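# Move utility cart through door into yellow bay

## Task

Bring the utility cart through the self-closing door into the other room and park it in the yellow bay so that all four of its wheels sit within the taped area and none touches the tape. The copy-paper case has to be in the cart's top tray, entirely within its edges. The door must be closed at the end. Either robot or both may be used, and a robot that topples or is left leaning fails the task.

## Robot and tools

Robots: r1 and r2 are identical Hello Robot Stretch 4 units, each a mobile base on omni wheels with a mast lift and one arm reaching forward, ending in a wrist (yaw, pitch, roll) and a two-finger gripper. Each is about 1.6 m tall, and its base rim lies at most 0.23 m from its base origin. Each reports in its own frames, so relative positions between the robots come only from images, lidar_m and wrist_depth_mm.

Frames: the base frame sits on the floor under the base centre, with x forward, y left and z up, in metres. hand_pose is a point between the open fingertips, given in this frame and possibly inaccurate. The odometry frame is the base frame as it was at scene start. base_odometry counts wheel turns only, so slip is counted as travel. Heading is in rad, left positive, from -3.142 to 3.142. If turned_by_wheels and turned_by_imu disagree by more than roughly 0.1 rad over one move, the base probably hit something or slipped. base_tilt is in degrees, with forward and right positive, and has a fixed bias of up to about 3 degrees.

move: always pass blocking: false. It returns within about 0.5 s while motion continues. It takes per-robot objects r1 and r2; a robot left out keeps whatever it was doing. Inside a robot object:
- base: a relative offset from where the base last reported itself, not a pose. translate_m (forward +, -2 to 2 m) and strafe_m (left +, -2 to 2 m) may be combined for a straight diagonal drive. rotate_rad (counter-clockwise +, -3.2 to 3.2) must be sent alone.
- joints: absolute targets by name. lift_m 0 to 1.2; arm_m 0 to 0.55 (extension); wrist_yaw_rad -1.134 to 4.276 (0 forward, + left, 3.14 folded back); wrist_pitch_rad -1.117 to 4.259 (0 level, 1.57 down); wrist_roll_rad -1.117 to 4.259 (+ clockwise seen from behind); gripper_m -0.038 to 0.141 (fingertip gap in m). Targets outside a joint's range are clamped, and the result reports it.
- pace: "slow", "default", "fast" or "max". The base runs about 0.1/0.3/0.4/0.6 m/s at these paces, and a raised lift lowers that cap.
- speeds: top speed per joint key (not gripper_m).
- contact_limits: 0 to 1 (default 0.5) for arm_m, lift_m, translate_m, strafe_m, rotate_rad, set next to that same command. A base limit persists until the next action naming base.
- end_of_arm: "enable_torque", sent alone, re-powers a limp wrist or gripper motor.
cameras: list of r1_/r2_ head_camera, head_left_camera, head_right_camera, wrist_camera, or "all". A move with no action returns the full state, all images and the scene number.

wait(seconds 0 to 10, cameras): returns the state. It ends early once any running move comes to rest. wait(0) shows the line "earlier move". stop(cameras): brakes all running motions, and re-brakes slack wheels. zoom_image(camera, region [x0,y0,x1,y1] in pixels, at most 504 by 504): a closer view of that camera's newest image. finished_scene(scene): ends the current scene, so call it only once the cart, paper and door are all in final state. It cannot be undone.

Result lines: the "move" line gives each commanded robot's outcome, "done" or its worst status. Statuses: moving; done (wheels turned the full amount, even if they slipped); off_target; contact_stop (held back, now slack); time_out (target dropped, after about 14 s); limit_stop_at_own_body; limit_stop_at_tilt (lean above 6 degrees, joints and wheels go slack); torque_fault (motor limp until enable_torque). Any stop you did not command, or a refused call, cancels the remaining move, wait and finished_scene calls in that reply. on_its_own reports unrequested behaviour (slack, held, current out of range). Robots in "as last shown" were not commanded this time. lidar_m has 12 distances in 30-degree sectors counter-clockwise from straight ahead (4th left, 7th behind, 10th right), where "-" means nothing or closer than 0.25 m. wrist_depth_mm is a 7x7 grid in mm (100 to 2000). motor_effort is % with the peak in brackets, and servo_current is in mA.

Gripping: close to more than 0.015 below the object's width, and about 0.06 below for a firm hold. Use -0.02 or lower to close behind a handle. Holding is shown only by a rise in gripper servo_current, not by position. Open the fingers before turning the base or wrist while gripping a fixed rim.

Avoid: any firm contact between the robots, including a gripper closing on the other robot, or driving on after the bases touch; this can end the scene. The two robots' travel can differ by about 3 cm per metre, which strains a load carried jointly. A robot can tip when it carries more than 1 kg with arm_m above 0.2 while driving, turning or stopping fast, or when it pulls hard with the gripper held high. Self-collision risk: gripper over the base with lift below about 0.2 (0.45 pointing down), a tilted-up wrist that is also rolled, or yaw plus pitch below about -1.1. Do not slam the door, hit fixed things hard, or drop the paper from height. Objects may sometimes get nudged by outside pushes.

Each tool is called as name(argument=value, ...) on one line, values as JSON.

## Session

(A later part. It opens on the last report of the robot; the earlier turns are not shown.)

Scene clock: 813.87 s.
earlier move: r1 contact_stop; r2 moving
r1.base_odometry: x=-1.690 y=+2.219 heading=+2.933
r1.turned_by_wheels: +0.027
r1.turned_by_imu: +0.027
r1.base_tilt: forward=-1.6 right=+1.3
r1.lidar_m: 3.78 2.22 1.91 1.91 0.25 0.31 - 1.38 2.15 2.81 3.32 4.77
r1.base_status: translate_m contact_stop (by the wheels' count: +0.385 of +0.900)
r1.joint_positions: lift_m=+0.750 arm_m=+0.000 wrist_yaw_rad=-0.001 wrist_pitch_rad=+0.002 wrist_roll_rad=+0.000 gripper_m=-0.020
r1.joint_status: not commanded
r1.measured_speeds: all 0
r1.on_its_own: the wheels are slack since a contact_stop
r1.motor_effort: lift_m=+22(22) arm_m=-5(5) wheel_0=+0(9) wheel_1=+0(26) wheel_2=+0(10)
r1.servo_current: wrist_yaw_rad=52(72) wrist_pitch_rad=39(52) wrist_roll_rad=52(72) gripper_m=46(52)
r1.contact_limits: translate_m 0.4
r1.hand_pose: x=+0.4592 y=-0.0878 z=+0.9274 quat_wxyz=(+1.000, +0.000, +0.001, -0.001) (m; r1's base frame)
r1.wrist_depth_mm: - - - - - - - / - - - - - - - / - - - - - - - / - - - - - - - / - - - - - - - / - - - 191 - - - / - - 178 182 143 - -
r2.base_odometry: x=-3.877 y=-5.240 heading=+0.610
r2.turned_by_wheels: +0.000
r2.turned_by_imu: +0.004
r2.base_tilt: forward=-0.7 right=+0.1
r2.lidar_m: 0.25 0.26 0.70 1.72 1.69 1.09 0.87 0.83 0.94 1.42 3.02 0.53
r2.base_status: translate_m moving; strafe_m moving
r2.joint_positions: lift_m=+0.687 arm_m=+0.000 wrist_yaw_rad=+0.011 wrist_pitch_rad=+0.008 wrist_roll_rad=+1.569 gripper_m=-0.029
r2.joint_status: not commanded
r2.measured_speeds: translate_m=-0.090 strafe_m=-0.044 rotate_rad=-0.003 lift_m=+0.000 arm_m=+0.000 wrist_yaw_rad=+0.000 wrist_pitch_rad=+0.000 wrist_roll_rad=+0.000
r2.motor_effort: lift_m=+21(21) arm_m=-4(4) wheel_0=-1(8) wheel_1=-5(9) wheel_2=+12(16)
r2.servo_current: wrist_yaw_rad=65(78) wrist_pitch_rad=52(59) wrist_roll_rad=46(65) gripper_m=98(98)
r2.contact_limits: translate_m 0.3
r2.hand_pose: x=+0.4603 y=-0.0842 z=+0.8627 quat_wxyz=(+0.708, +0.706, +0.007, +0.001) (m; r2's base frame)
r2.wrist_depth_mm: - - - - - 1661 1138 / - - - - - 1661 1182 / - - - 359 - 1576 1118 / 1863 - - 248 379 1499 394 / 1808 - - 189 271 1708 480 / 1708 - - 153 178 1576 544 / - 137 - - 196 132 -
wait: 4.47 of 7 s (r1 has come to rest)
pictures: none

wait(seconds=1, cameras=["r2_head_left_camera","r2_head_camera","r2_head_right_camera","r1_head_left_camera","r1_head_camera"])

Scene clock: 816.27 s.
earlier move: r2 done
r1.base_odometry: x=-1.690 y=+2.219 heading=+2.933
r1.turned_by_wheels: +0.000
r1.turned_by_imu: +0.000
r1.base_tilt: forward=-1.6 right=+1.3
r1.lidar_m: 3.78 2.22 1.92 1.90 0.25 0.31 - 1.38 2.13 2.83 3.32 4.76
r1.base_status: translate_m contact_stop (by the wheels' count: +0.385 of +0.900)
r1.joint_positions: lift_m=+0.750 arm_m=+0.000 wrist_yaw_rad=-0.001 wrist_pitch_rad=+0.002 wrist_roll_rad=+0.000 gripper_m=-0.020
r1.joint_status: not commanded
r1.measured_speeds: all 0
r1.on_its_own: the wheels are slack since a contact_stop
r1.motor_effort: lift_m=+21(22) arm_m=-5(5) wheel_0=+0(9) wheel_1=+0(26) wheel_2=+0(10)
r1.servo_current: wrist_yaw_rad=52(72) wrist_pitch_rad=46(52) wrist_roll_rad=33(72) gripper_m=46(52)
r1.contact_limits: translate_m 0.4
r1.hand_pose: x=+0.4592 y=-0.0878 z=+0.9274 quat_wxyz=(+1.000, +0.000, +0.001, -0.001) (m; r1's base frame)
r1.wrist_depth_mm: - - - - - - - / - - - - - - - / - - - - - - - / - - - - - - - / - - - - - - - / - - - 191 - - - / - - 177 183 143 - -
r2.base_odometry: x=-3.901 y=-5.283 heading=+0.610
r2.turned_by_wheels: +0.000
r2.turned_by_imu: +0.001
r2.base_tilt: forward=-0.7 right=+0.0
r2.lidar_m: 0.25 0.25 0.69 1.70 1.69 1.03 0.81 0.79 0.88 1.33 3.02 0.53
r2.base_status: done
r2.joint_positions: lift_m=+0.687 arm_m=+0.000 wrist_yaw_rad=+0.011 wrist_pitch_rad=+0.008 wrist_roll_rad=+1.569 gripper_m=-0.029
r2.joint_status: not commanded
r2.measured_speeds: all 0
r2.motor_effort: lift_m=+21(21) arm_m=-4(4) wheel_0=+3(8) wheel_1=-1(9) wheel_2=+10(16)
r2.servo_current: wrist_yaw_rad=78(78) wrist_pitch_rad=46(59) wrist_roll_rad=46(65) gripper_m=91(98)
r2.contact_limits: translate_m 0.3
r2.hand_pose: x=+0.4603 y=-0.0842 z=+0.8627 quat_wxyz=(+0.708, +0.706, +0.007, +0.001) (m; r2's base frame)
r2.wrist_depth_mm: - - - - - 1576 1138 / - - - - - 1661 1160 / - - - 357 - 1576 1118 / 1863 - - 247 382 1464 397 / 1808 - - 189 271 1661 480 / 1756 - - 153 178 1576 544 / - 137 - - 195 132 -
wait: 0.00 of 1 s (r2 has come to rest)
pictures: r1_head_camera, r1_head_left_camera, r2_head_camera, r2_head_left_camera, r2_head_right_camera
Images, in order (width x height): r1_head_camera 420x560, r1_head_left_camera 420x672, r2_head_camera 420x560, r2_head_left_camera 420x672, r2_head_right_camera 420x672.

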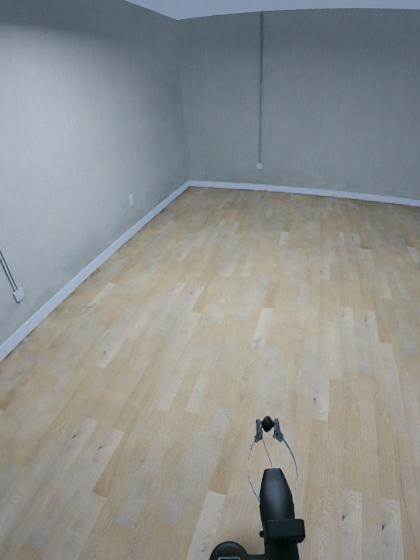

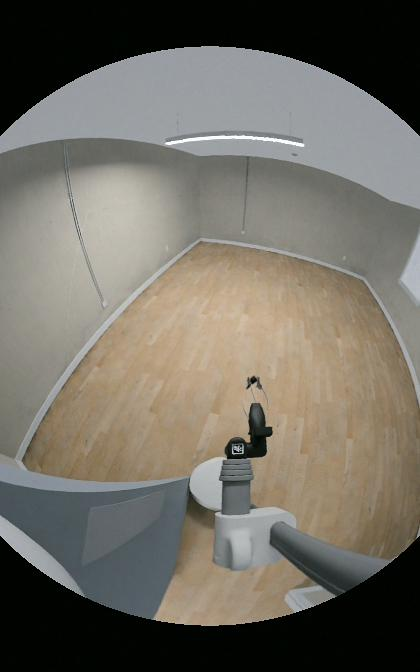

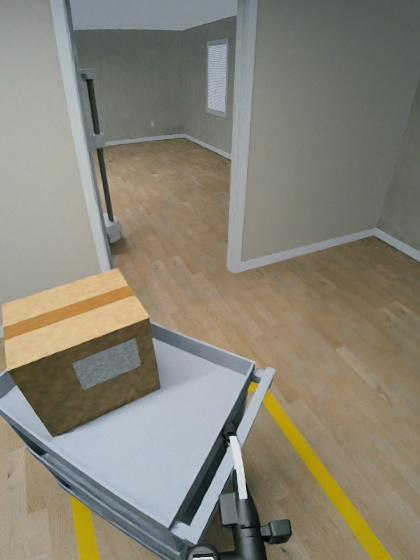

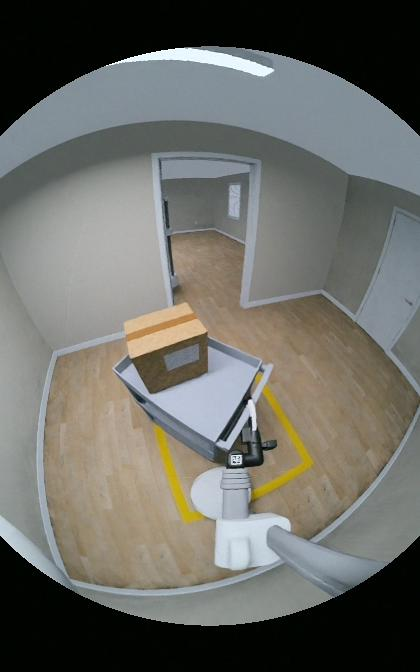

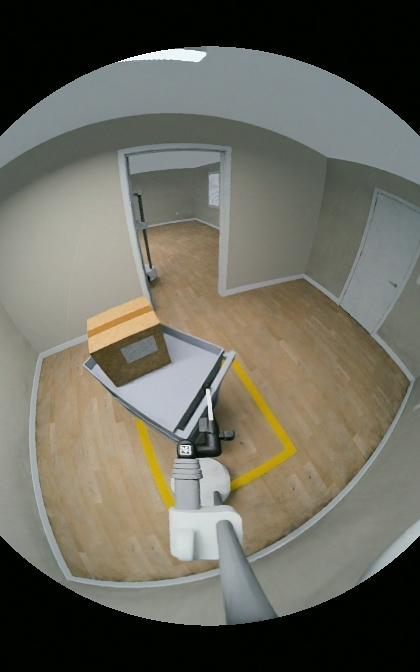

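move(blocking=false, r2={"base":{"translate_m":-0.15,"strafe_m":-0.2},"contact_limits":{"translate_m":0.3},"pace":"slow"}, r1={"base":{"translate_m":0.4,"strafe_m":-0.4},"pace":"slow"})

wait(seconds=4)

wait(seconds=4, cameras=["r2_head_left_camera","r2_head_camera","r2_head_right_camera","r1_head_left_camera"])

Scene clock: 836.40 s.
move: r1 moving; r2 moving
r1.base_odometry: x=-1.697 y=+2.230 heading=+2.933
r1.turned_by_wheels: +0.000
r1.turned_by_imu: +0.000
r1.base_tilt: forward=-1.6 right=+1.2
r1.lidar_m: 3.79 2.22 1.90 1.93 0.25 0.33 - 1.40 2.15 2.81 3.31 4.75
r1.base_status: translate_m moving; strafe_m moving
r1.joint_positions: lift_m=+0.750 arm_m=+0.000 wrist_yaw_rad=-0.001 wrist_pitch_rad=+0.002 wrist_roll_rad=+0.000 gripper_m=-0.020
r1.joint_status: not commanded
r1.measured_speeds: translate_m=+0.035 strafe_m=-0.036 rotate_rad=+0.001 lift_m=+0.000 arm_m=+0.000 wrist_yaw_rad=+0.000 wrist_pitch_rad=+0.000 wrist_roll_rad=+0.000
r1.motor_effort: lift_m=+22(22) arm_m=-4(5) wheel_0=+4(6) wheel_1=+0(2) wheel_2=-6(8)
r1.servo_current: wrist_yaw_rad=46(65) wrist_pitch_rad=46(46) wrist_roll_rad=33(59) gripper_m=39(52)
r1.hand_pose: x=+0.4592 y=-0.0878 z=+0.9274 quat_wxyz=(+1.000, +0.000, +0.001, -0.001) (m; r1's base frame)
r1.wrist_depth_mm: - - - - - - - / - - - - - - - / - - - - - - - / - - - - - - - / - - - - - - - / - - - 191 - - - / - - 177 183 143 - -
r2.base_odometry: x=-3.902 y=-5.295 heading=+0.612
r2.turned_by_wheels: +0.002
r2.turned_by_imu: +0.002
r2.base_tilt: forward=-0.7 right=+0.0
r2.lidar_m: 0.25 0.25 0.66 1.74 1.70 1.04 0.81 0.79 0.86 1.34 3.01 0.53
r2.base_status: translate_m moving; strafe_m moving
r2.joint_positions: lift_m=+0.687 arm_m=+0.000 wrist_yaw_rad=+0.012 wrist_pitch_rad=+0.008 wrist_roll_rad=+1.569 gripper_m=-0.029
r2.joint_status: not commanded
r2.measured_speeds: translate_m=-0.030 strafe_m=-0.039 rotate_rad=+0.002 lift_m=+0.000 arm_m=+0.000 wrist_yaw_rad=+0.007 wrist_pitch_rad=+0.000 wrist_roll_rad=+0.000
r2.motor_effort: lift_m=+21(21) arm_m=-4(4) wheel_0=+9(15) wheel_1=-6(7) wheel_2=+14(14)
r2.servo_current: wrist_yaw_rad=72(78) wrist_pitch_rad=46(52) wrist_roll_rad=39(52) gripper_m=91(98)
r2.contact_limits: translate_m 0.3
r2.hand_pose: x=+0.4603 y=-0.0840 z=+0.8627 quat_wxyz=(+0.708, +0.706, +0.007, +0.001) (m; r2's base frame)
r2.wrist_depth_mm: - - - - - 1576 1160 / - - - - - 1618 1138 / - - - 353 - 1537 1118 / 1921 - - 247 384 1430 397 / 1863 - - 189 271 1661 484 / 1708 - - 153 179 1576 544 / - - - - 195 132 -
pictures: none

Scene clock: 839.67 s.
earlier move: r1 moving; r2 done
r1.base_odometry: x=-1.869 y=+2.494 heading=+2.933
r1.turned_by_wheels: +0.000
r1.turned_by_imu: -0.001
r1.base_tilt: forward=-1.5 right=+1.3
r1.lidar_m: 4.09 2.42 2.05 2.06 1.50 0.69 0.38 1.55 2.66 2.67 3.11 4.47
r1.base_status: translate_m moving; strafe_m moving
r1.joint_positions: lift_m=+0.750 arm_m=+0.000 wrist_yaw_rad=-0.001 wrist_pitch_rad=+0.002 wrist_roll_rad=+0.000 gripper_m=-0.020
r1.joint_status: not commanded
r1.measured_speeds: translate_m=+0.072 strafe_m=-0.071 rotate_rad=+0.006 lift_m=+0.000 arm_m=+0.000 wrist_yaw_rad=+0.000 wrist_pitch_rad=+0.000 wrist_roll_rad=+0.000
r1.motor_effort: lift_m=+22(22) arm_m=-5(5) wheel_0=+5(8) wheel_1=-4(6) wheel_2=-3(8)
r1.servo_current: wrist_yaw_rad=33(72) wrist_pitch_rad=33(52) wrist_roll_rad=59(72) gripper_m=46(52)
r1.hand_pose: x=+0.4592 y=-0.0878 z=+0.9274 quat_wxyz=(+1.000, +0.000, +0.001, -0.001) (m; r1's base frame)
r1.wrist_depth_mm: - - - - - - - / - - - - - - - / - - - - - - - / - - - - - - - / - - - - - - - / - - - 191 - - - / - - 177 183 143 - -
r2.base_odometry: x=-3.909 y=-5.533 heading=+0.612
r2.turned_by_wheels: +0.000
r2.turned_by_imu: +0.002
r2.base_tilt: forward=-0.7 right=+0.1
r2.lidar_m: 0.25 0.25 0.66 1.84 1.59 0.77 0.60 0.57 0.66 0.98 2.93 0.52
r2.base_status: done
r2.joint_positions: lift_m=+0.687 arm_m=+0.000 wrist_yaw_rad=+0.015 wrist_pitch_rad=+0.008 wrist_roll_rad=+1.569 gripper_m=-0.029
r2.joint_status: not commanded
r2.measured_speeds: all 0
r2.motor_effort: lift_m=+21(21) arm_m=-4(4) wheel_0=+11(20) wheel_1=+0(7) wheel_2=+9(15)
r2.servo_current: wrist_yaw_rad=85(104) wrist_pitch_rad=52(59) wrist_roll_rad=46(59) gripper_m=91(98)
r2.contact_limits: translate_m 0.3
r2.hand_pose: x=+0.4606 y=-0.0831 z=+0.8627 quat_wxyz=(+0.708, +0.706, +0.008, +0.003) (m; r2's base frame)
r2.wrist_depth_mm: - - - - - 1618 1138 / - - - - - 1708 1160 / - - - 357 - 1576 1160 / - - - 307 384 1464 397 / - - - 191 273 1756 484 / 1863 - - 154 180 1576 539 / - 144 - - 197 132 -
wait: 3.27 of 4 s (r2 has come to rest)
pictures: none

Scene clock: 842.80 s.
earlier move: r1 done
r1.base_odometry: x=-1.999 y=+2.693 heading=+2.933
r1.turned_by_wheels: +0.000
r1.turned_by_imu: -0.001
r1.base_tilt: forward=-1.6 right=+1.3
r1.lidar_m: 4.29 2.52 2.19 2.19 1.71 1.42 1.38 1.78 2.54 2.54 2.99 4.27
r1.base_status: done
r1.joint_positions: lift_m=+0.750 arm_m=+0.000 wrist_yaw_rad=-0.001 wrist_pitch_rad=+0.002 wrist_roll_rad=+0.000 gripper_m=-0.020
r1.joint_status: not commanded
r1.measured_speeds: all 0
r1.motor_effort: lift_m=+22(22) arm_m=-5(5) wheel_0=+3(8) wheel_1=-3(6) wheel_2=-1(8)
r1.servo_current: wrist_yaw_rad=59(72) wrist_pitch_rad=46(52) wrist_roll_rad=46(72) gripper_m=52(52)
r1.hand_pose: x=+0.4592 y=-0.0878 z=+0.9274 quat_wxyz=(+1.000, +0.000, +0.001, -0.001) (m; r1's base frame)
r1.wrist_depth_mm: - - - - - - - / - - - - - - - / - - - - - - - / - - - - - - - / - - - - - - - / - - - 191 - - - / - - 177 183 143 - -
r2.base_odometry: x=-3.909 y=-5.533 heading=+0.612
r2.turned_by_wheels: +0.000
r2.turned_by_imu: +0.000
r2.base_tilt: forward=-0.7 right=+0.1
r2.lidar_m: 0.25 0.25 0.68 1.85 1.62 0.76 0.60 0.56 0.64 0.99 2.92 0.55
r2.base_status: done
r2.joint_positions: lift_m=+0.687 arm_m=+0.000 wrist_yaw_rad=+0.015 wrist_pitch_rad=+0.008 wrist_roll_rad=+1.569 gripper_m=-0.029
r2.joint_status: not commanded
r2.measured_speeds: all 0
r2.motor_effort: lift_m=+21(21) arm_m=-4(4) wheel_0=+11(20) wheel_1=+0(7) wheel_2=+9(15)
r2.servo_current: wrist_yaw_rad=98(104) wrist_pitch_rad=46(59) wrist_roll_rad=52(59) gripper_m=91(98)
r2.contact_limits: translate_m 0.3
r2.hand_pose: x=+0.4606 y=-0.0831 z=+0.8627 quat_wxyz=(+0.708, +0.706, +0.008, +0.003) (m; r2's base frame)
r2.wrist_depth_mm: - - - - - 1618 1160 / - - - - - 1618 1138 / - - - 359 - 1537 1160 / - - - 309 382 1464 394 / - - - 191 273 1661 480 / 1921 - - 154 179 1576 539 / - 145 - - 196 132 -
wait: 3.13 of 4 s (r1 has come to rest)
pictures: r1_head_left_camera, r2_head_camera, r2_head_left_camera, r2_head_right_camera
Images, in order (width x height): r1_head_left_camera 420x672, r2_head_camera 420x560, r2_head_left_camera 420x672, r2_head_right_camera 420x672.

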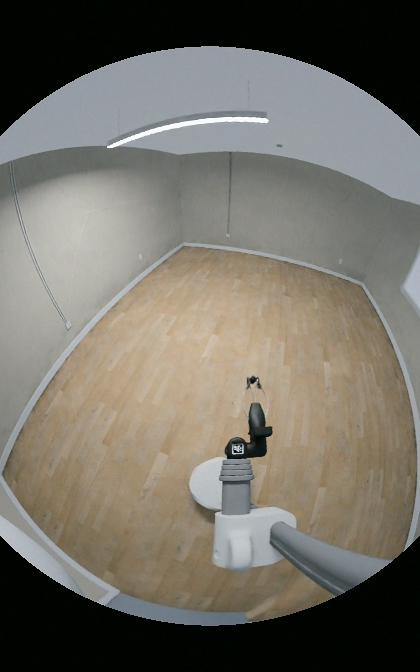

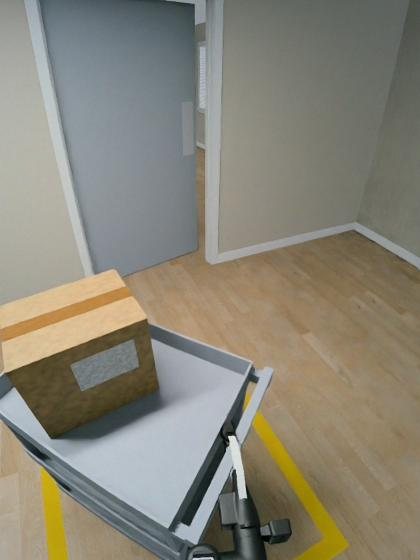

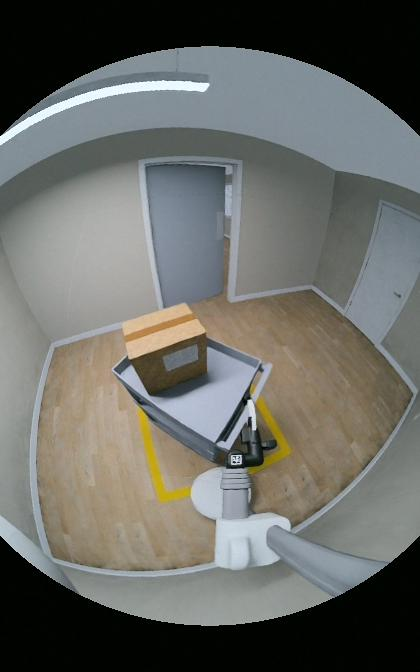

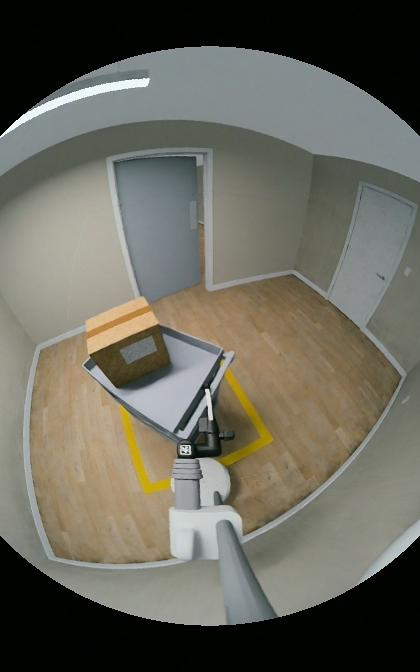

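move(blocking=false, r2={"base":{"translate_m":-0.16,"strafe_m":0.14},"contact_limits":{"translate_m":0.3},"pace":"slow"})

wait(seconds=4, cameras=["r2_head_left_camera","r2_head_camera","r2_head_right_camera"])

Scene clock: 848.63 s.
move: r2 moving
r1: as last shown
r1.turned_by_imu: +0.000
r1.base_tilt: forward=-1.6 right=+1.2
r1.lidar_m: 4.29 2.52 2.19 2.19 1.72 1.50 1.49 1.75 2.54 2.53 2.99 4.28
r1.motor_effort: lift_m=+22(22) arm_m=-4(5) wheel_0=+2(3) wheel_1=-4(4) wheel_2=-1(1)
r1.servo_current: wrist_yaw_rad=65(65) wrist_pitch_rad=39(46) wrist_roll_rad=46(59) gripper_m=46(46)
r2.base_odometry: x=-3.922 y=-5.531 heading=+0.613
r2.turned_by_wheels: +0.001
r2.turned_by_imu: +0.002
r2.base_tilt: forward=-0.6 right=+0.1
r2.lidar_m: 0.25 0.25 0.71 1.85 1.60 0.76 0.59 0.56 0.63 0.98 2.93 0.53
r2.base_status: translate_m moving; strafe_m moving
r2.joint_positions: lift_m=+0.687 arm_m=+0.000 wrist_yaw_rad=+0.015 wrist_pitch_rad=+0.008 wrist_roll_rad=+1.569 gripper_m=-0.029
r2.joint_status: not commanded
r2.measured_speeds: translate_m=-0.037 strafe_m=+0.034 rotate_rad=-0.003 lift_m=+0.000 arm_m=+0.000 wrist_yaw_rad=+0.000 wrist_pitch_rad=+0.000 wrist_roll_rad=+0.000
r2.motor_effort: lift_m=+21(21) arm_m=-4(4) wheel_0=-4(8) wheel_1=+6(9) wheel_2=+10(12)
r2.servo_current: wrist_yaw_rad=91(104) wrist_pitch_rad=59(59) wrist_roll_rad=52(59) gripper_m=91(91)
r2.contact_limits: translate_m 0.3
r2.hand_pose: x=+0.4606 y=-0.0831 z=+0.8627 quat_wxyz=(+0.708, +0.706, +0.008, +0.003) (m; r2's base frame)
r2.wrist_depth_mm: - - - - - 1661 1160 / - - - - - 1661 1160 / - - - 357 - 1576 1182 / - - - 246 382 1430 394 / - - - 190 271 1661 484 / 1863 - - 153 180 1576 554 / - 144 - - 195 132 -
pictures: none

Scene clock: 851.50 s.
earlier move: r2 done
r1.base_odometry: x=-1.999 y=+2.693 heading=+2.933
r1.turned_by_wheels: +0.000
r1.turned_by_imu: +0.000
r1.base_tilt: forward=-1.6 right=+1.2
r1.lidar_m: 4.29 2.51 2.19 2.19 1.72 1.48 1.48 1.78 2.55 2.56 3.00 4.28
r1.base_status: not commanded
r1.joint_positions: lift_m=+0.750 arm_m=+0.000 wrist_yaw_rad=-0.001 wrist_pitch_rad=+0.002 wrist_roll_rad=+0.000 gripper_m=-0.020
r1.joint_status: not commanded
r1.measured_speeds: all 0
r1.motor_effort: lift_m=+22(22) arm_m=-4(5) wheel_0=+3(3) wheel_1=-4(4) wheel_2=-1(1)
r1.servo_current: wrist_yaw_rad=33(65) wrist_pitch_rad=39(52) wrist_roll_rad=52(72) gripper_m=39(52)
r1.hand_pose: x=+0.4592 y=-0.0878 z=+0.9274 quat_wxyz=(+1.000, +0.000, +0.001, -0.001) (m; r1's base frame)
r1.wrist_depth_mm: - - - - - - - / - - - - - - - / - - - - - - - / - - - - - - - / - - - - - - - / - - - 191 - - - / - - 177 183 143 - -
r2.base_odometry: x=-4.120 y=-5.510 heading=+0.612
r2.turned_by_wheels: -0.001
r2.turned_by_imu: -0.001
r2.base_tilt: forward=-0.7 right=+0.0
r2.lidar_m: 0.25 0.30 2.09 1.65 1.35 0.63 0.49 0.46 0.54 0.83 3.10 0.49
r2.base_status: done
r2.joint_positions: lift_m=+0.687 arm_m=+0.000 wrist_yaw_rad=-0.003 wrist_pitch_rad=+0.008 wrist_roll_rad=+1.569 gripper_m=-0.029
r2.joint_status: not commanded
r2.measured_speeds: all 0
r2.motor_effort: lift_m=+21(21) arm_m=-4(4) wheel_0=-7(13) wheel_1=+4(9) wheel_2=+3(12)
r2.servo_current: wrist_yaw_rad=52(104) wrist_pitch_rad=52(59) wrist_roll_rad=46(59) gripper_m=85(98)
r2.contact_limits: translate_m 0.3
r2.hand_pose: x=+0.4591 y=-0.0883 z=+0.8627 quat_wxyz=(+0.708, +0.706, +0.002, -0.004) (m; r2's base frame)
r2.wrist_depth_mm: - - - - - 1661 1160 / - - - 315 - 1576 1138 / - - - 250 357 1464 368 / - - - 207 290 1661 488 / - - - 188 250 1808 - / - - 186 163 179 668 - / - 144 421 - 204 - -
wait: 2.87 of 4 s (r2 has come to rest)
pictures: r2_head_camera, r2_head_left_camera, r2_head_right_camera
Images, in order (width x height): r2_head_camera 420x560, r2_head_left_camera 420x672, r2_head_right_camera 420x672.

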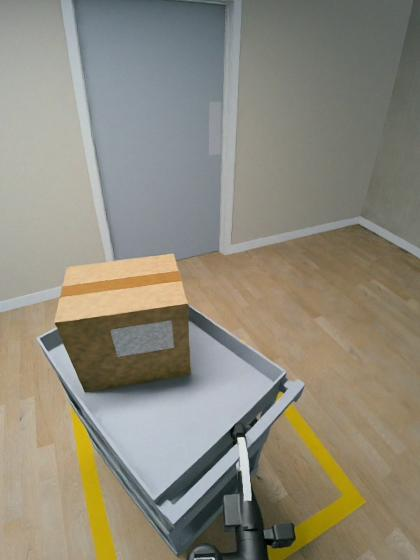

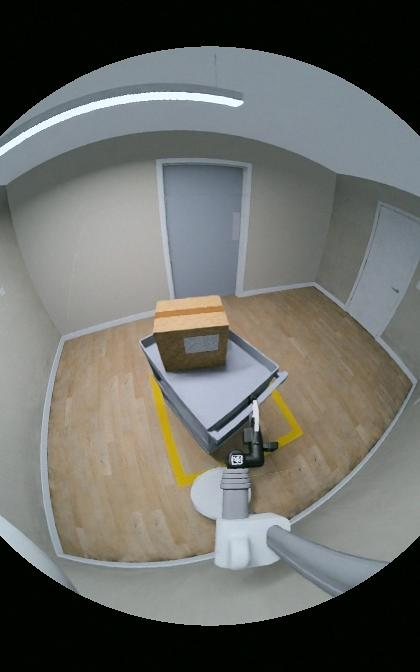

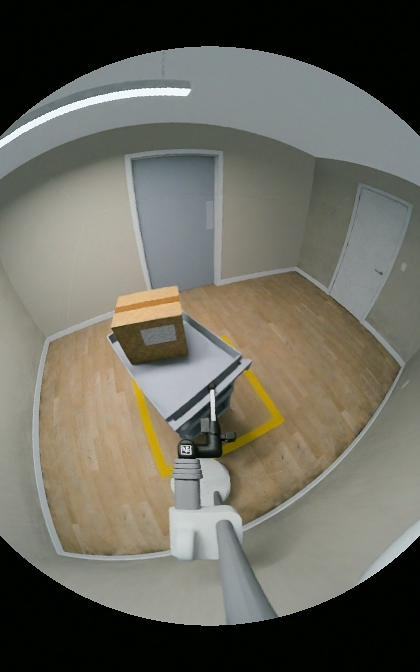

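move(blocking=false, r2={"base":{"translate_m":-0.04,"strafe_m":0.09},"contact_limits":{"translate_m":0.3},"pace":"slow"})

wait(seconds=3, cameras=["r2_head_left_camera","r2_head_camera","r2_head_right_camera","r2_wrist_camera"])

zoom_image(camera="r2_head_left_camera", region=[110, 290, 330, 530])

zoom_image(camera="r2_head_right_camera", region=[90, 270, 310, 510])

Scene clock: 861.77 s.
move: r2 moving
r1: as last shown
r1.base_tilt: forward=-1.6 right=+1.3
r1.lidar_m: 4.27 2.53 2.18 2.18 1.72 1.48 1.49 1.78 2.55 2.56 2.97 4.28
r1.motor_effort: lift_m=+21(22) arm_m=-4(5) wheel_0=+2(3) wheel_1=-4(4) wheel_2=-1(1)
r1.servo_current: wrist_yaw_rad=39(72) wrist_pitch_rad=39(46) wrist_roll_rad=46(59) gripper_m=46(46)
r2.base_odometry: x=-4.131 y=-5.504 heading=+0.612
r2.turned_by_wheels: +0.000
r2.turned_by_imu: +0.000
r2.base_tilt: forward=-0.7 right=+0.1
r2.lidar_m: 0.25 0.30 2.03 1.64 1.37 0.66 0.48 0.49 0.53 0.84 3.13 0.46
r2.base_status: translate_m moving; strafe_m moving
r2.joint_positions: lift_m=+0.687 arm_m=+0.000 wrist_yaw_rad=-0.004 wrist_pitch_rad=+0.008 wrist_roll_rad=+1.569 gripper_m=-0.029
r2.joint_status: not commanded
r2.measured_speeds: translate_m=-0.020 strafe_m=+0.044 rotate_rad=+0.000 lift_m=+0.000 arm_m=+0.000 wrist_yaw_rad=-0.002 wrist_pitch_rad=+0.000 wrist_roll_rad=+0.000
r2.motor_effort: lift_m=+21(21) arm_m=-4(4) wheel_0=-10(14) wheel_1=+7(7) wheel_2=+4(5)
r2.servo_current: wrist_yaw_rad=52(59) wrist_pitch_rad=52(59) wrist_roll_rad=46(46) gripper_m=91(91)
r2.contact_limits: translate_m 0.3
r2.hand_pose: x=+0.4590 y=-0.0884 z=+0.8627 quat_wxyz=(+0.708, +0.706, +0.002, -0.004) (m; r2's base frame)
r2.wrist_depth_mm: - - - - - 1576 1160 / - - - 317 - 1537 1160 / - - - 246 355 1430 368 / - - - 213 289 1708 488 / - - - 182 249 1808 - / - - 185 162 179 707 - / - 144 421 - 204 - -
pictures: none

Scene clock: 863.53 s.
earlier move: r2 done
r1.base_odometry: x=-1.999 y=+2.693 heading=+2.933
r1.turned_by_wheels: +0.000
r1.turned_by_imu: +0.000
r1.base_tilt: forward=-1.6 right=+1.3
r1.lidar_m: 4.29 2.51 2.19 2.18 1.73 1.49 1.48 1.77 2.55 2.55 2.98 4.29
r1.base_status: not commanded
r1.joint_positions: lift_m=+0.750 arm_m=+0.000 wrist_yaw_rad=-0.001 wrist_pitch_rad=+0.002 wrist_roll_rad=+0.000 gripper_m=-0.020
r1.joint_status: not commanded
r1.measured_speeds: all 0
r1.motor_effort: lift_m=+22(22) arm_m=-5(5) wheel_0=+3(4) wheel_1=-4(4) wheel_2=-1(1)
r1.servo_current: wrist_yaw_rad=65(72) wrist_pitch_rad=39(52) wrist_roll_rad=39(65) gripper_m=39(52)
r1.hand_pose: x=+0.4592 y=-0.0878 z=+0.9274 quat_wxyz=(+1.000, +0.000, +0.001, -0.001) (m; r1's base frame)
r1.wrist_depth_mm: - - - - - - - / - - - - - - - / - - - - - - - / - - - - - - - / - - - - - - - / - - - 191 - - - / - - 178 183 143 - -
r2.base_odometry: x=-4.204 y=-5.459 heading=+0.612
r2.turned_by_wheels: +0.000
r2.turned_by_imu: +0.000
r2.base_tilt: forward=-0.7 right=+0.1
r2.lidar_m: 0.27 0.29 1.95 1.57 1.34 0.63 0.51 0.49 0.53 0.83 3.20 0.49
r2.base_status: done
r2.joint_positions: lift_m=+0.687 arm_m=+0.000 wrist_yaw_rad=-0.005 wrist_pitch_rad=+0.008 wrist_roll_rad=+1.569 gripper_m=-0.029
r2.joint_status: not commanded
r2.measured_speeds: all 0
r2.motor_effort: lift_m=+21(21) arm_m=-4(4) wheel_0=-6(15) wheel_1=+4(8) wheel_2=+2(5)
r2.servo_current: wrist_yaw_rad=65(72) wrist_pitch_rad=46(59) wrist_roll_rad=52(65) gripper_m=85(98)
r2.contact_limits: translate_m 0.3
r2.hand_pose: x=+0.4589 y=-0.0888 z=+0.8627 quat_wxyz=(+0.708, +0.706, +0.001, -0.004) (m; r2's base frame)
r2.wrist_depth_mm: - - - 296 - 1661 1138 / - - - 315 349 353 353 / - - - 287 317 1661 1160 / - - - 206 271 1708 525 / - - - 186 240 759 - / - - 187 163 178 - - / - 137 436 - 208 - -
wait: 1.77 of 3 s (r2 has come to rest)
pictures: r2_head_camera, r2_head_left_camera, r2_head_right_camera, r2_wrist_camera
Images, in order (width x height): r2_head_camera 420x560, r2_head_left_camera 420x672, r2_head_right_camera 420x672, r2_wrist_camera 616x392.

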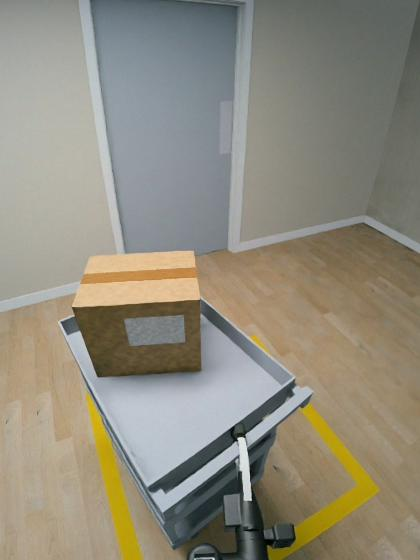

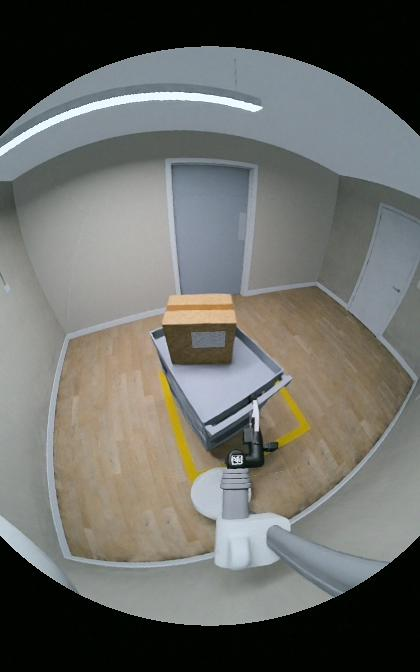

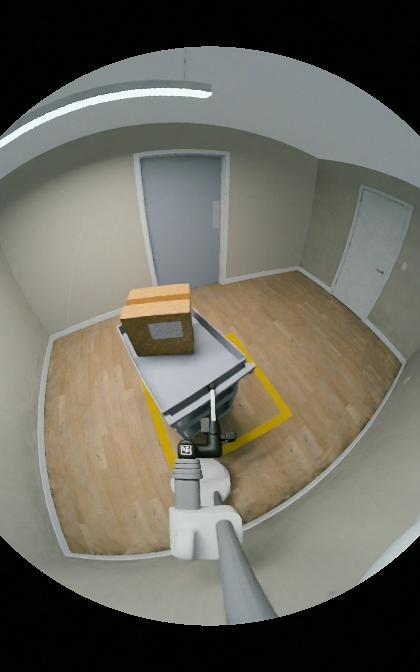

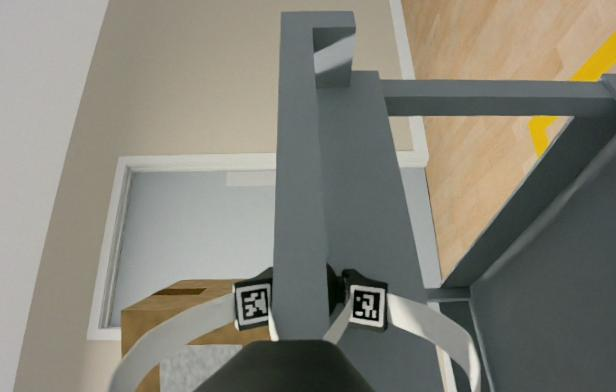

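Scaled by 2.100 from the camera's 420x672 image, which has a finer 600x960 frame.

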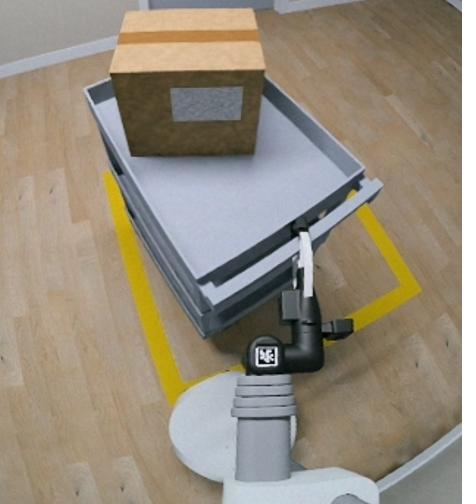

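Scaled by 2.100 from the camera's 420x672 image, which has a finer 600x960 frame.

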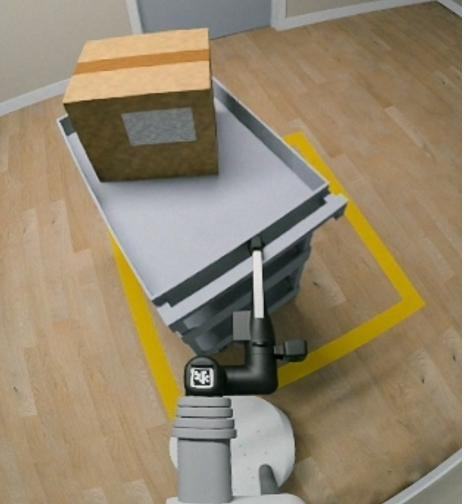

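move(blocking=false, r2={"base":{"translate_m":-0.1,"strafe_m":-0.15},"contact_limits":{"translate_m":0.3},"pace":"slow"})

wait(seconds=4)

move(blocking=false, r2={"base":{"translate_m":-0.05,"strafe_m":0.17},"contact_limits":{"translate_m":0.3},"pace":"slow"})

wait(seconds=3, cameras=["r2_head_left_camera","r2_head_camera","r2_head_right_camera"])

zoom_image(camera="r2_head_left_camera", region=[110, 290, 330, 530])

zoom_image(camera="r2_head_right_camera", region=[90, 270, 310, 510])

Scene clock: 883.03 s.
move: r2 moving
r1: as last shown
r1.lidar_m: 4.28 2.51 2.18 2.20 1.70 1.48 1.50 1.77 2.53 2.57 2.97 4.29
r1.motor_effort: lift_m=+22(22) arm_m=-5(5) wheel_0=+3(3) wheel_1=-4(4) wheel_2=-1(1)
r1.servo_current: wrist_yaw_rad=33(59) wrist_pitch_rad=46(46) wrist_roll_rad=59(72) gripper_m=46(46)
r1.wrist_depth_mm: - - - - - - - / - - - - - - - / - - - - - - - / - - - - - - - / - - - - - - - / - - - 191 - - - / - - 177 183 143 - -
r2.base_odometry: x=-4.204 y=-5.472 heading=+0.613
r2.turned_by_wheels: +0.001
r2.turned_by_imu: +0.001
r2.base_tilt: forward=-0.7 right=+0.1
r2.lidar_m: 0.28 0.29 1.97 1.56 1.33 0.64 0.47 0.47 0.54 0.81 3.22 0.45
r2.base_status: translate_m moving; strafe_m moving
r2.joint_positions: lift_m=+0.687 arm_m=+0.000 wrist_yaw_rad=+0.000 wrist_pitch_rad=+0.008 wrist_roll_rad=+1.569 gripper_m=-0.029
r2.joint_status: not commanded
r2.measured_speeds: translate_m=-0.026 strafe_m=-0.039 rotate_rad=+0.002 lift_m=+0.000 arm_m=+0.000 wrist_yaw_rad=+0.033 wrist_pitch_rad=+0.000 wrist_roll_rad=+0.000
r2.motor_effort: lift_m=+21(21) arm_m=-4(4) wheel_0=+4(7) wheel_1=-7(9) wheel_2=+10(10)
r2.servo_current: wrist_yaw_rad=46(52) wrist_pitch_rad=52(52) wrist_roll_rad=46(52) gripper_m=85(98)
r2.contact_limits: translate_m 0.3
r2.hand_pose: x=+0.4593 y=-0.0874 z=+0.8627 quat_wxyz=(+0.708, +0.706, +0.003, -0.003) (m; r2's base frame)
r2.wrist_depth_mm: - - - 287 - 1618 1160 / - - - 315 342 353 357 / - - - 286 310 1661 473 / - - - 205 270 1708 525 / - - - 186 244 759 - / - - 187 167 178 - - / - 136 442 - 211 - -
pictures: none

Scene clock: 885.63 s.
earlier move: r2 done
r1.base_odometry: x=-1.999 y=+2.693 heading=+2.933
r1.turned_by_wheels: +0.000
r1.turned_by_imu: +0.000
r1.base_tilt: forward=-1.6 right=+1.3
r1.lidar_m: 4.29 2.49 2.20 2.19 1.71 1.48 1.49 1.76 2.52 2.56 2.99 4.26
r1.base_status: not commanded
r1.joint_positions: lift_m=+0.750 arm_m=+0.000 wrist_yaw_rad=-0.001 wrist_pitch_rad=+0.002 wrist_roll_rad=+0.000 gripper_m=-0.020
r1.joint_status: not commanded
r1.measured_speeds: all 0
r1.motor_effort: lift_m=+21(22) arm_m=-4(5) wheel_0=+3(3) wheel_1=-4(4) wheel_2=-1(1)
r1.servo_current: wrist_yaw_rad=52(65) wrist_pitch_rad=39(52) wrist_roll_rad=52(72) gripper_m=46(52)
r1.hand_pose: x=+0.4592 y=-0.0878 z=+0.9274 quat_wxyz=(+1.000, +0.000, +0.001, -0.001) (m; r1's base frame)
r1.wrist_depth_mm: - - - - - - - / - - - - - - - / - - - - - - - / - - - - - - - / - - - - - - - / - - - 191 - - - / - - 177 183 143 - -
r2.base_odometry: x=-4.200 y=-5.639 heading=+0.613
r2.turned_by_wheels: +0.000
r2.turned_by_imu: +0.001
r2.base_tilt: forward=-0.6 right=+0.1
r2.lidar_m: 0.27 0.29 2.08 1.66 0.95 0.46 0.33 0.34 0.39 0.59 2.77 0.45
r2.base_status: done
r2.joint_positions: lift_m=+0.687 arm_m=+0.000 wrist_yaw_rad=+0.007 wrist_pitch_rad=+0.008 wrist_roll_rad=+1.569 gripper_m=-0.029
r2.joint_status: not commanded
r2.measured_speeds: all 0
r2.motor_effort: lift_m=+21(21) arm_m=-4(4) wheel_0=+8(13) wheel_1=-3(9) wheel_2=+7(15)
r2.servo_current: wrist_yaw_rad=59(65) wrist_pitch_rad=52(59) wrist_roll_rad=46(59) gripper_m=91(98)
r2.contact_limits: translate_m 0.3
r2.hand_pose: x=+0.4599 y=-0.0853 z=+0.8627 quat_wxyz=(+0.708, +0.706, +0.005, +0.000) (m; r2's base frame)
r2.wrist_depth_mm: - - - - - 1618 1138 / - - - 312 - 1576 1160 / - - - 244 355 1464 370 / - - - 213 287 1618 492 / - - - 189 249 1661 - / - - 186 164 179 699 - / - 424 427 - 207 - -
wait: 2.60 of 4 s (r2 has come to rest)
pictures: none

Scene clock: 886.13 s.
move: r2 moving
r1: as last shown
r1.lidar_m: 4.27 2.52 2.18 2.20 1.69 1.50 1.47 1.74 2.55 2.55 2.98 4.29
r1.motor_effort: lift_m=+22(22) arm_m=-5(5) wheel_0=+2(3) wheel_1=-4(4) wheel_2=-1(1)
r1.servo_current: wrist_yaw_rad=46(59) wrist_pitch_rad=39(46) wrist_roll_rad=52(59) gripper_m=46(46)
r1.wrist_depth_mm: - - - - - - - / - - - - - - - / - - - - - - - / - - - - - - - / - - - - - - - / - - - 190 - - - / - - 178 183 143 - -
r2.base_odometry: x=-4.210 y=-5.632 heading=+0.613
r2.turned_by_wheels: +0.000
r2.turned_by_imu: +0.000
r2.base_tilt: forward=-0.7 right=+0.1
r2.lidar_m: 0.26 0.28 2.10 1.62 0.93 0.46 0.34 0.34 0.37 0.58 3.12 0.50
r2.base_status: translate_m moving; strafe_m moving
r2.joint_positions: lift_m=+0.687 arm_m=+0.000 wrist_yaw_rad=+0.002 wrist_pitch_rad=+0.008 wrist_roll_rad=+1.569 gripper_m=-0.029
r2.joint_status: not commanded
r2.measured_speeds: translate_m=-0.015 strafe_m=+0.048 rotate_rad=+0.000 lift_m=+0.000 arm_m=+0.000 wrist_yaw_rad=-0.018 wrist_pitch_rad=+0.000 wrist_roll_rad=+0.000
r2.motor_effort: lift_m=+21(21) arm_m=-4(4) wheel_0=-8(9) wheel_1=+5(9) wheel_2=+7(9)
r2.servo_current: wrist_yaw_rad=46(59) wrist_pitch_rad=52(59) wrist_roll_rad=33(59) gripper_m=91(98)
r2.contact_limits: translate_m 0.3
r2.hand_pose: x=+0.4595 y=-0.0867 z=+0.8627 quat_wxyz=(+0.708, +0.706, +0.004, -0.002) (m; r2's base frame)
r2.wrist_depth_mm: - - - - - 1661 1138 / - - - 315 - 1537 1160 / - - - 246 355 1464 370 / - - - 213 286 1661 496 / - - - 187 250 1661 - / - - 186 161 178 732 - / - 430 427 - 206 - -
pictures: none

Scene clock: 888.67 s.
earlier move: r2 done
r1.base_odometry: x=-1.999 y=+2.693 heading=+2.933
r1.turned_by_wheels: +0.000
r1.turned_by_imu: +0.000
r1.base_tilt: forward=-1.6 right=+1.3
r1.lidar_m: 4.28 2.50 2.19 2.19 1.74 1.49 1.49 1.75 2.55 2.56 3.00 4.28
r1.base_status: not commanded
r1.joint_positions: lift_m=+0.750 arm_m=+0.000 wrist_yaw_rad=-0.001 wrist_pitch_rad=+0.002 wrist_roll_rad=+0.000 gripper_m=-0.020
r1.joint_status: not commanded
r1.measured_speeds: all 0
r1.motor_effort: lift_m=+22(22) arm_m=-5(5) wheel_0=+3(4) wheel_1=-4(4) wheel_2=-1(1)
r1.servo_current: wrist_yaw_rad=59(72) wrist_pitch_rad=46(52) wrist_roll_rad=33(72) gripper_m=39(52)
r1.hand_pose: x=+0.4592 y=-0.0878 z=+0.9274 quat_wxyz=(+1.000, +0.000, +0.001, -0.001) (m; r1's base frame)
r1.wrist_depth_mm: - - - - - - - / - - - - - - - / - - - - - - - / - - - - - - - / - - - - - - - / - - - 190 - - - / - - 178 183 143 - -
r2.base_odometry: x=-4.338 y=-5.529 heading=+0.613
r2.turned_by_wheels: +0.000
r2.turned_by_imu: +0.000
r2.base_tilt: forward=-0.7 right=+0.1
r2.lidar_m: 0.31 0.29 1.86 1.48 0.98 0.47 0.35 0.36 0.39 0.63 2.86 0.44
r2.base_status: done
r2.joint_positions: lift_m=+0.687 arm_m=+0.000 wrist_yaw_rad=-0.004 wrist_pitch_rad=+0.008 wrist_roll_rad=+1.569 gripper_m=-0.029
r2.joint_status: not commanded
r2.measured_speeds: all 0
r2.motor_effort: lift_m=+21(21) arm_m=-4(4) wheel_0=-6(14) wheel_1=+4(9) wheel_2=+4(9)
r2.servo_current: wrist_yaw_rad=39(59) wrist_pitch_rad=46(59) wrist_roll_rad=59(65) gripper_m=91(98)
r2.contact_limits: translate_m 0.3
r2.hand_pose: x=+0.4590 y=-0.0885 z=+0.8627 quat_wxyz=(+0.708, +0.706, +0.002, -0.004) (m; r2's base frame)
r2.wrist_depth_mm: - - - 268 - 1537 1138 / - - - 290 320 338 340 / - - - 268 282 1708 517 / - - - 196 256 1618 - / - - 564 182 238 842 - / - 455 186 167 179 - - / - 462 462 - 213 - -
wait: 2.53 of 3 s (r2 has come to rest)
pictures: r2_head_camera, r2_head_left_camera, r2_head_right_camera
Images, in order (width x height): r2_head_camera 420x560, r2_head_left_camera 420x672, r2_head_right_camera 420x672.

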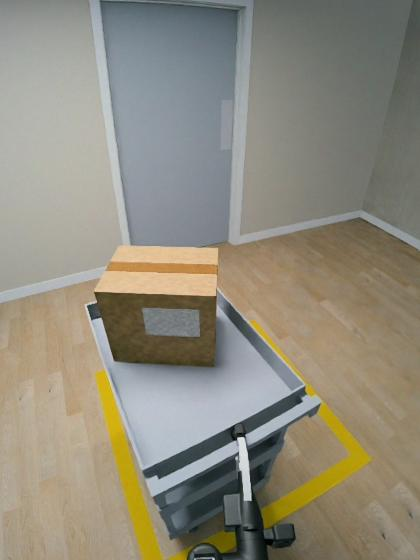

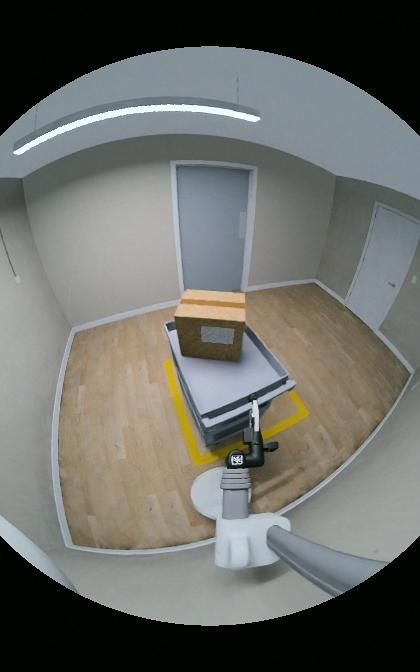

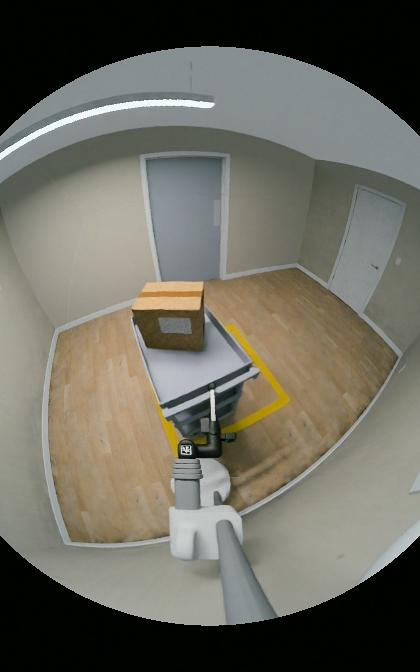

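Scaled by 2.100 from the camera's 420x672 image, which has a finer 600x960 frame.

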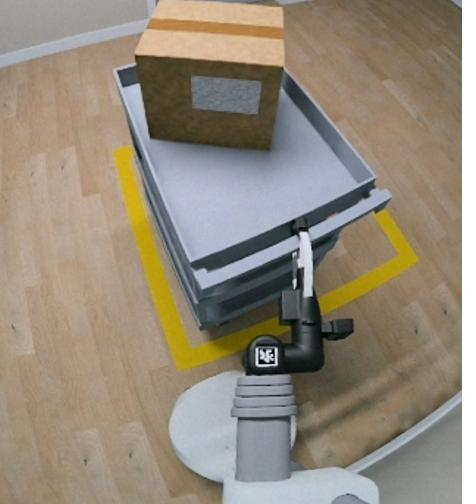

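Scaled by 2.100 from the camera's 420x672 image, which has a finer 600x960 frame.

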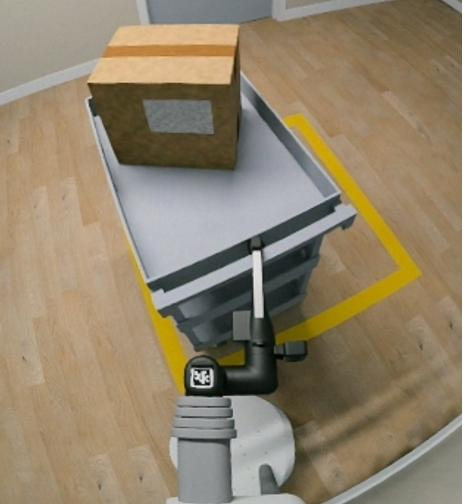

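move(blocking=false, r2={"joints":{"gripper_m":0.12}})

wait(seconds=2.5)

move(blocking=false, r2={"base":{"translate_m":-0.09},"pace":"slow","contact_limits":{"translate_m":0.2}})

wait(seconds=3, cameras=["r2_head_left_camera","r2_wrist_camera","r2_head_right_camera"])

Scene clock: 904.10 s.
move: r2 moving
r1: as last shown
r1.base_tilt: forward=-1.6 right=+1.2
r1.lidar_m: 4.30 2.51 2.18 2.19 1.72 1.48 1.49 1.78 2.54 2.56 3.02 4.26
r1.motor_effort: lift_m=+21(22) arm_m=-5(5) wheel_0=+3(3) wheel_1=-3(4) wheel_2=-1(1)
r1.servo_current: wrist_yaw_rad=39(65) wrist_pitch_rad=46(46) wrist_roll_rad=26(65) gripper_m=39(46)
r1.wrist_depth_mm: - - - - - - - / - - - - - - - / - - - - - - - / - - - - - - - / - - - - - - - / - - - 191 - - - / - - 177 183 143 - -
r2.base_odometry: x=-4.338 y=-5.529 heading=+0.613
r2.turned_by_wheels: +0.000
r2.turned_by_imu: +0.000
r2.base_tilt: forward=-0.7 right=+0.0
r2.lidar_m: 0.28 0.31 1.83 1.46 1.01 0.48 0.37 0.35 0.39 0.63 3.27 0.46
r2.base_status: not commanded
r2.joint_positions: lift_m=+0.687 arm_m=+0.000 wrist_yaw_rad=-0.004 wrist_pitch_rad=+0.008 wrist_roll_rad=+1.569 gripper_m=-0.003
r2.joint_status: gripper_m moving
r2.measured_speeds: all 0
r2.motor_effort: lift_m=+21(21) arm_m=-4(4) wheel_0=-6(6) wheel_1=+4(4) wheel_2=+3(4)
r2.servo_current: wrist_yaw_rad=39(59) wrist_pitch_rad=52(52) wrist_roll_rad=39(59) gripper_m=91(98)
r2.contact_limits: translate_m 0.3
r2.hand_pose: x=+0.4590 y=-0.0885 z=+0.8627 quat_wxyz=(+0.708, +0.706, +0.002, -0.004) (m; r2's base frame)
r2.wrist_depth_mm: - - - 271 - 1537 1138 / - - - 296 327 340 342 / - - - 217 286 1661 500 / - - - 200 262 1708 - / - - 569 187 243 854 - / - 462 189 171 181 - - / - 469 466 - 216 - -
pictures: none

Scene clock: 905.83 s.
earlier move: r2 done
r1.base_odometry: x=-1.999 y=+2.693 heading=+2.933
r1.turned_by_wheels: +0.000
r1.turned_by_imu: +0.000
r1.base_tilt: forward=-1.6 right=+1.3
r1.lidar_m: 4.28 2.54 2.18 2.19 1.74 1.49 1.49 1.78 2.55 2.54 2.97 4.28
r1.base_status: not commanded
r1.joint_positions: lift_m=+0.750 arm_m=+0.000 wrist_yaw_rad=-0.001 wrist_pitch_rad=+0.002 wrist_roll_rad=+0.000 gripper_m=-0.020
r1.joint_status: not commanded
r1.measured_speeds: all 0
r1.motor_effort: lift_m=+22(22) arm_m=-4(5) wheel_0=+3(3) wheel_1=-4(4) wheel_2=-1(1)
r1.servo_current: wrist_yaw_rad=46(65) wrist_pitch_rad=46(46) wrist_roll_rad=59(72) gripper_m=39(52)
r1.hand_pose: x=+0.4592 y=-0.0878 z=+0.9274 quat_wxyz=(+1.000, +0.000, +0.001, -0.001) (m; r1's base frame)
r1.wrist_depth_mm: - - - - - - - / - - - - - - - / - - - - - - - / - - - - - - - / - - - - - - - / - - - 191 - - - / - - 177 183 143 - -
r2.base_odometry: x=-4.338 y=-5.529 heading=+0.613
r2.turned_by_wheels: +0.000
r2.turned_by_imu: +0.000
r2.base_tilt: forward=-0.7 right=+0.0
r2.lidar_m: 0.32 0.33 1.87 1.48 0.99 0.46 0.38 0.36 0.39 0.63 2.90 0.46
r2.base_status: not commanded
r2.joint_positions: lift_m=+0.687 arm_m=+0.000 wrist_yaw_rad=-0.003 wrist_pitch_rad=+0.005 wrist_roll_rad=+1.569 gripper_m=+0.120
r2.joint_status: all done
r2.measured_speeds: all 0
r2.motor_effort: lift_m=+19(21) arm_m=-4(4) wheel_0=-4(6) wheel_1=+4(4) wheel_2=+2(4)
r2.servo_current: wrist_yaw_rad=46(59) wrist_pitch_rad=46(52) wrist_roll_rad=26(65) gripper_m=52(137)
r2.contact_limits: translate_m 0.3
r2.hand_pose: x=+0.4590 y=-0.0883 z=+0.8637 quat_wxyz=(+0.708, +0.706, +0.001, -0.003) (m; r2's base frame)
r2.wrist_depth_mm: - - - 283 - 1708 1160 / - - - 310 327 343 342 / - - - 283 296 1756 500 / - - - 263 271 1863 - / - - 574 195 249 842 - / - - 200 178 200 - - / - - 477 - 224 - -
wait: 1.73 of 2.5 s (r2 has come to rest)
pictures: none

Scene clock: 906.33 s.
move: r2 moving
r1: as last shown
r1.lidar_m: 4.29 2.52 2.18 2.18 1.72 1.49 1.49 1.78 2.54 2.52 2.99 4.29
r1.motor_effort: lift_m=+22(22) arm_m=-5(5) wheel_0=+3(3) wheel_1=-3(4) wheel_2=-1(1)
r1.servo_current: wrist_yaw_rad=39(59) wrist_pitch_rad=33(52) wrist_roll_rad=52(59) gripper_m=39(46)
r2.base_odometry: x=-4.349 y=-5.536 heading=+0.613
r2.turned_by_wheels: +0.000
r2.turned_by_imu: +0.000
r2.base_tilt: forward=-0.6 right=+0.1
r2.lidar_m: 0.34 0.33 1.87 1.49 0.97 0.44 0.35 0.34 0.38 0.60 3.24 0.46
r2.base_status: translate_m moving
r2.joint_positions: lift_m=+0.687 arm_m=+0.000 wrist_yaw_rad=-0.003 wrist_pitch_rad=+0.005 wrist_roll_rad=+1.569 gripper_m=+0.120
r2.joint_status: not commanded
r2.measured_speeds: translate_m=-0.048 strafe_m=+0.000 rotate_rad=+0.001 lift_m=+0.000 arm_m=+0.000 wrist_yaw_rad=+0.000 wrist_pitch_rad=+0.000 wrist_roll_rad=+0.000
r2.motor_effort: lift_m=+19(19) arm_m=-4(4) wheel_0=-6(10) wheel_1=-7(7) wheel_2=+7(10)
r2.servo_current: wrist_yaw_rad=39(52) wrist_pitch_rad=46(52) wrist_roll_rad=46(52) gripper_m=52(52)
r2.contact_limits: translate_m 0.2
r2.hand_pose: x=+0.4591 y=-0.0883 z=+0.8637 quat_wxyz=(+0.708, +0.706, +0.001, -0.003) (m; r2's base frame)
r2.wrist_depth_mm: - - - 290 - 1661 1182 / - - - 329 343 349 349 / - - - 239 307 1708 508 / - - - 281 282 1708 - / - - 574 259 259 831 - / - - 200 188 200 - - / - - 488 - 234 715 -
pictures: none

Scene clock: 908.00 s.
earlier move: r2 done
r1.base_odometry: x=-1.999 y=+2.693 heading=+2.933
r1.turned_by_wheels: +0.000
r1.turned_by_imu: +0.000
r1.base_tilt: forward=-1.6 right=+1.3
r1.lidar_m: 4.26 2.54 2.19 2.21 1.72 1.47 1.48 1.77 2.54 2.55 3.00 4.27
r1.base_status: not commanded
r1.joint_positions: lift_m=+0.750 arm_m=+0.000 wrist_yaw_rad=-0.001 wrist_pitch_rad=+0.002 wrist_roll_rad=+0.000 gripper_m=-0.020
r1.joint_status: not commanded
r1.measured_speeds: all 0
r1.motor_effort: lift_m=+22(22) arm_m=-4(5) wheel_0=+3(3) wheel_1=-3(4) wheel_2=-1(1)
r1.servo_current: wrist_yaw_rad=39(65) wrist_pitch_rad=46(52) wrist_roll_rad=59(72) gripper_m=33(52)
r1.hand_pose: x=+0.4592 y=-0.0878 z=+0.9274 quat_wxyz=(+1.000, +0.000, +0.001, -0.001) (m; r1's base frame)
r1.wrist_depth_mm: - - - - - - - / - - - - - - - / - - - - - - - / - - - - - - - / - - - - - - - / - - - 191 - - - / - - 177 183 143 - -
r2.base_odometry: x=-4.412 y=-5.581 heading=+0.613
r2.turned_by_wheels: +0.000
r2.turned_by_imu: +0.000
r2.base_tilt: forward=-0.7 right=+0.1
r2.lidar_m: 0.41 0.48 1.81 1.43 0.80 0.37 0.30 0.27 0.31 0.48 2.26 0.55
r2.base_status: done
r2.joint_positions: lift_m=+0.687 arm_m=+0.000 wrist_yaw_rad=-0.003 wrist_pitch_rad=+0.005 wrist_roll_rad=+1.569 gripper_m=+0.120
r2.joint_status: not commanded
r2.measured_speeds: all 0
r2.motor_effort: lift_m=+19(20) arm_m=-4(4) wheel_0=-5(10) wheel_1=-4(7) wheel_2=+6(11)
r2.servo_current: wrist_yaw_rad=46(59) wrist_pitch_rad=46(52) wrist_roll_rad=46(59) gripper_m=52(59)
r2.contact_limits: translate_m 0.2
r2.hand_pose: x=+0.4591 y=-0.0883 z=+0.8637 quat_wxyz=(+0.708, +0.706, +0.001, -0.003) (m; r2's base frame)
r2.wrist_depth_mm: - - - - - 1708 1182 / - - - 404 430 433 430 / - - - 379 - 1808 539 / - - - 359 - 788 - / - - 597 329 336 - - / - - 201 258 197 - - / - - 564 - - 778 -
wait: 1.67 of 3 s (r2 has come to rest)
pictures: r2_head_left_camera, r2_head_right_camera, r2_wrist_camera
Images, in order (width x height): r2_head_left_camera 420x672, r2_head_right_camera 420x672, r2_wrist_camera 616x392.

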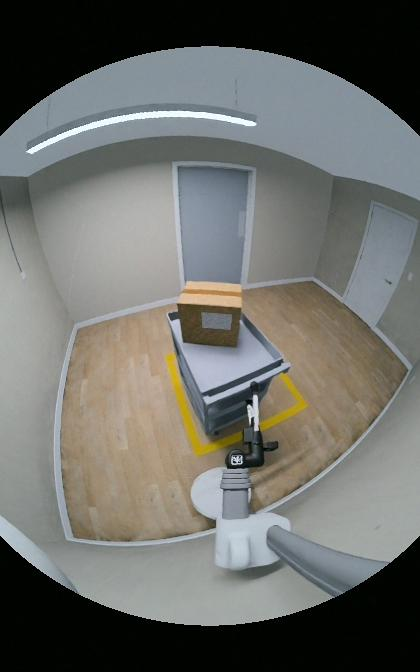

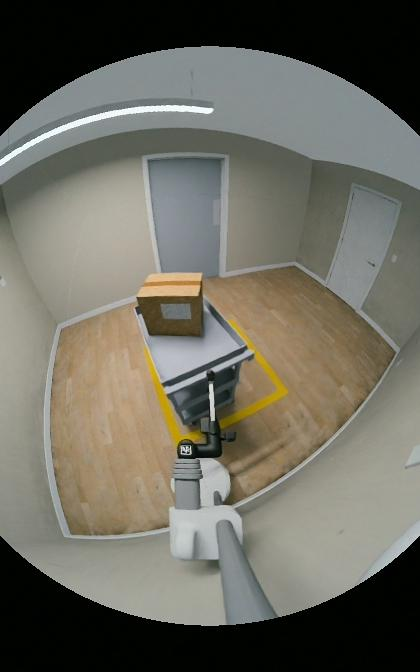

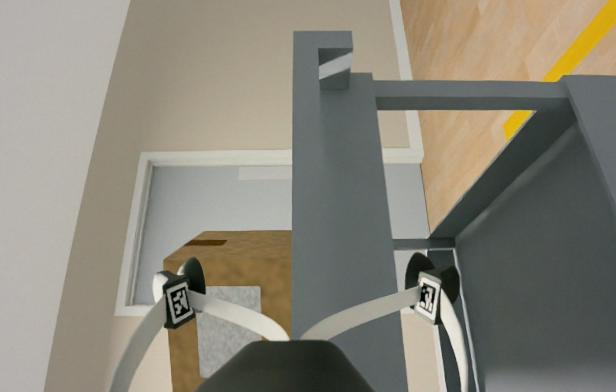

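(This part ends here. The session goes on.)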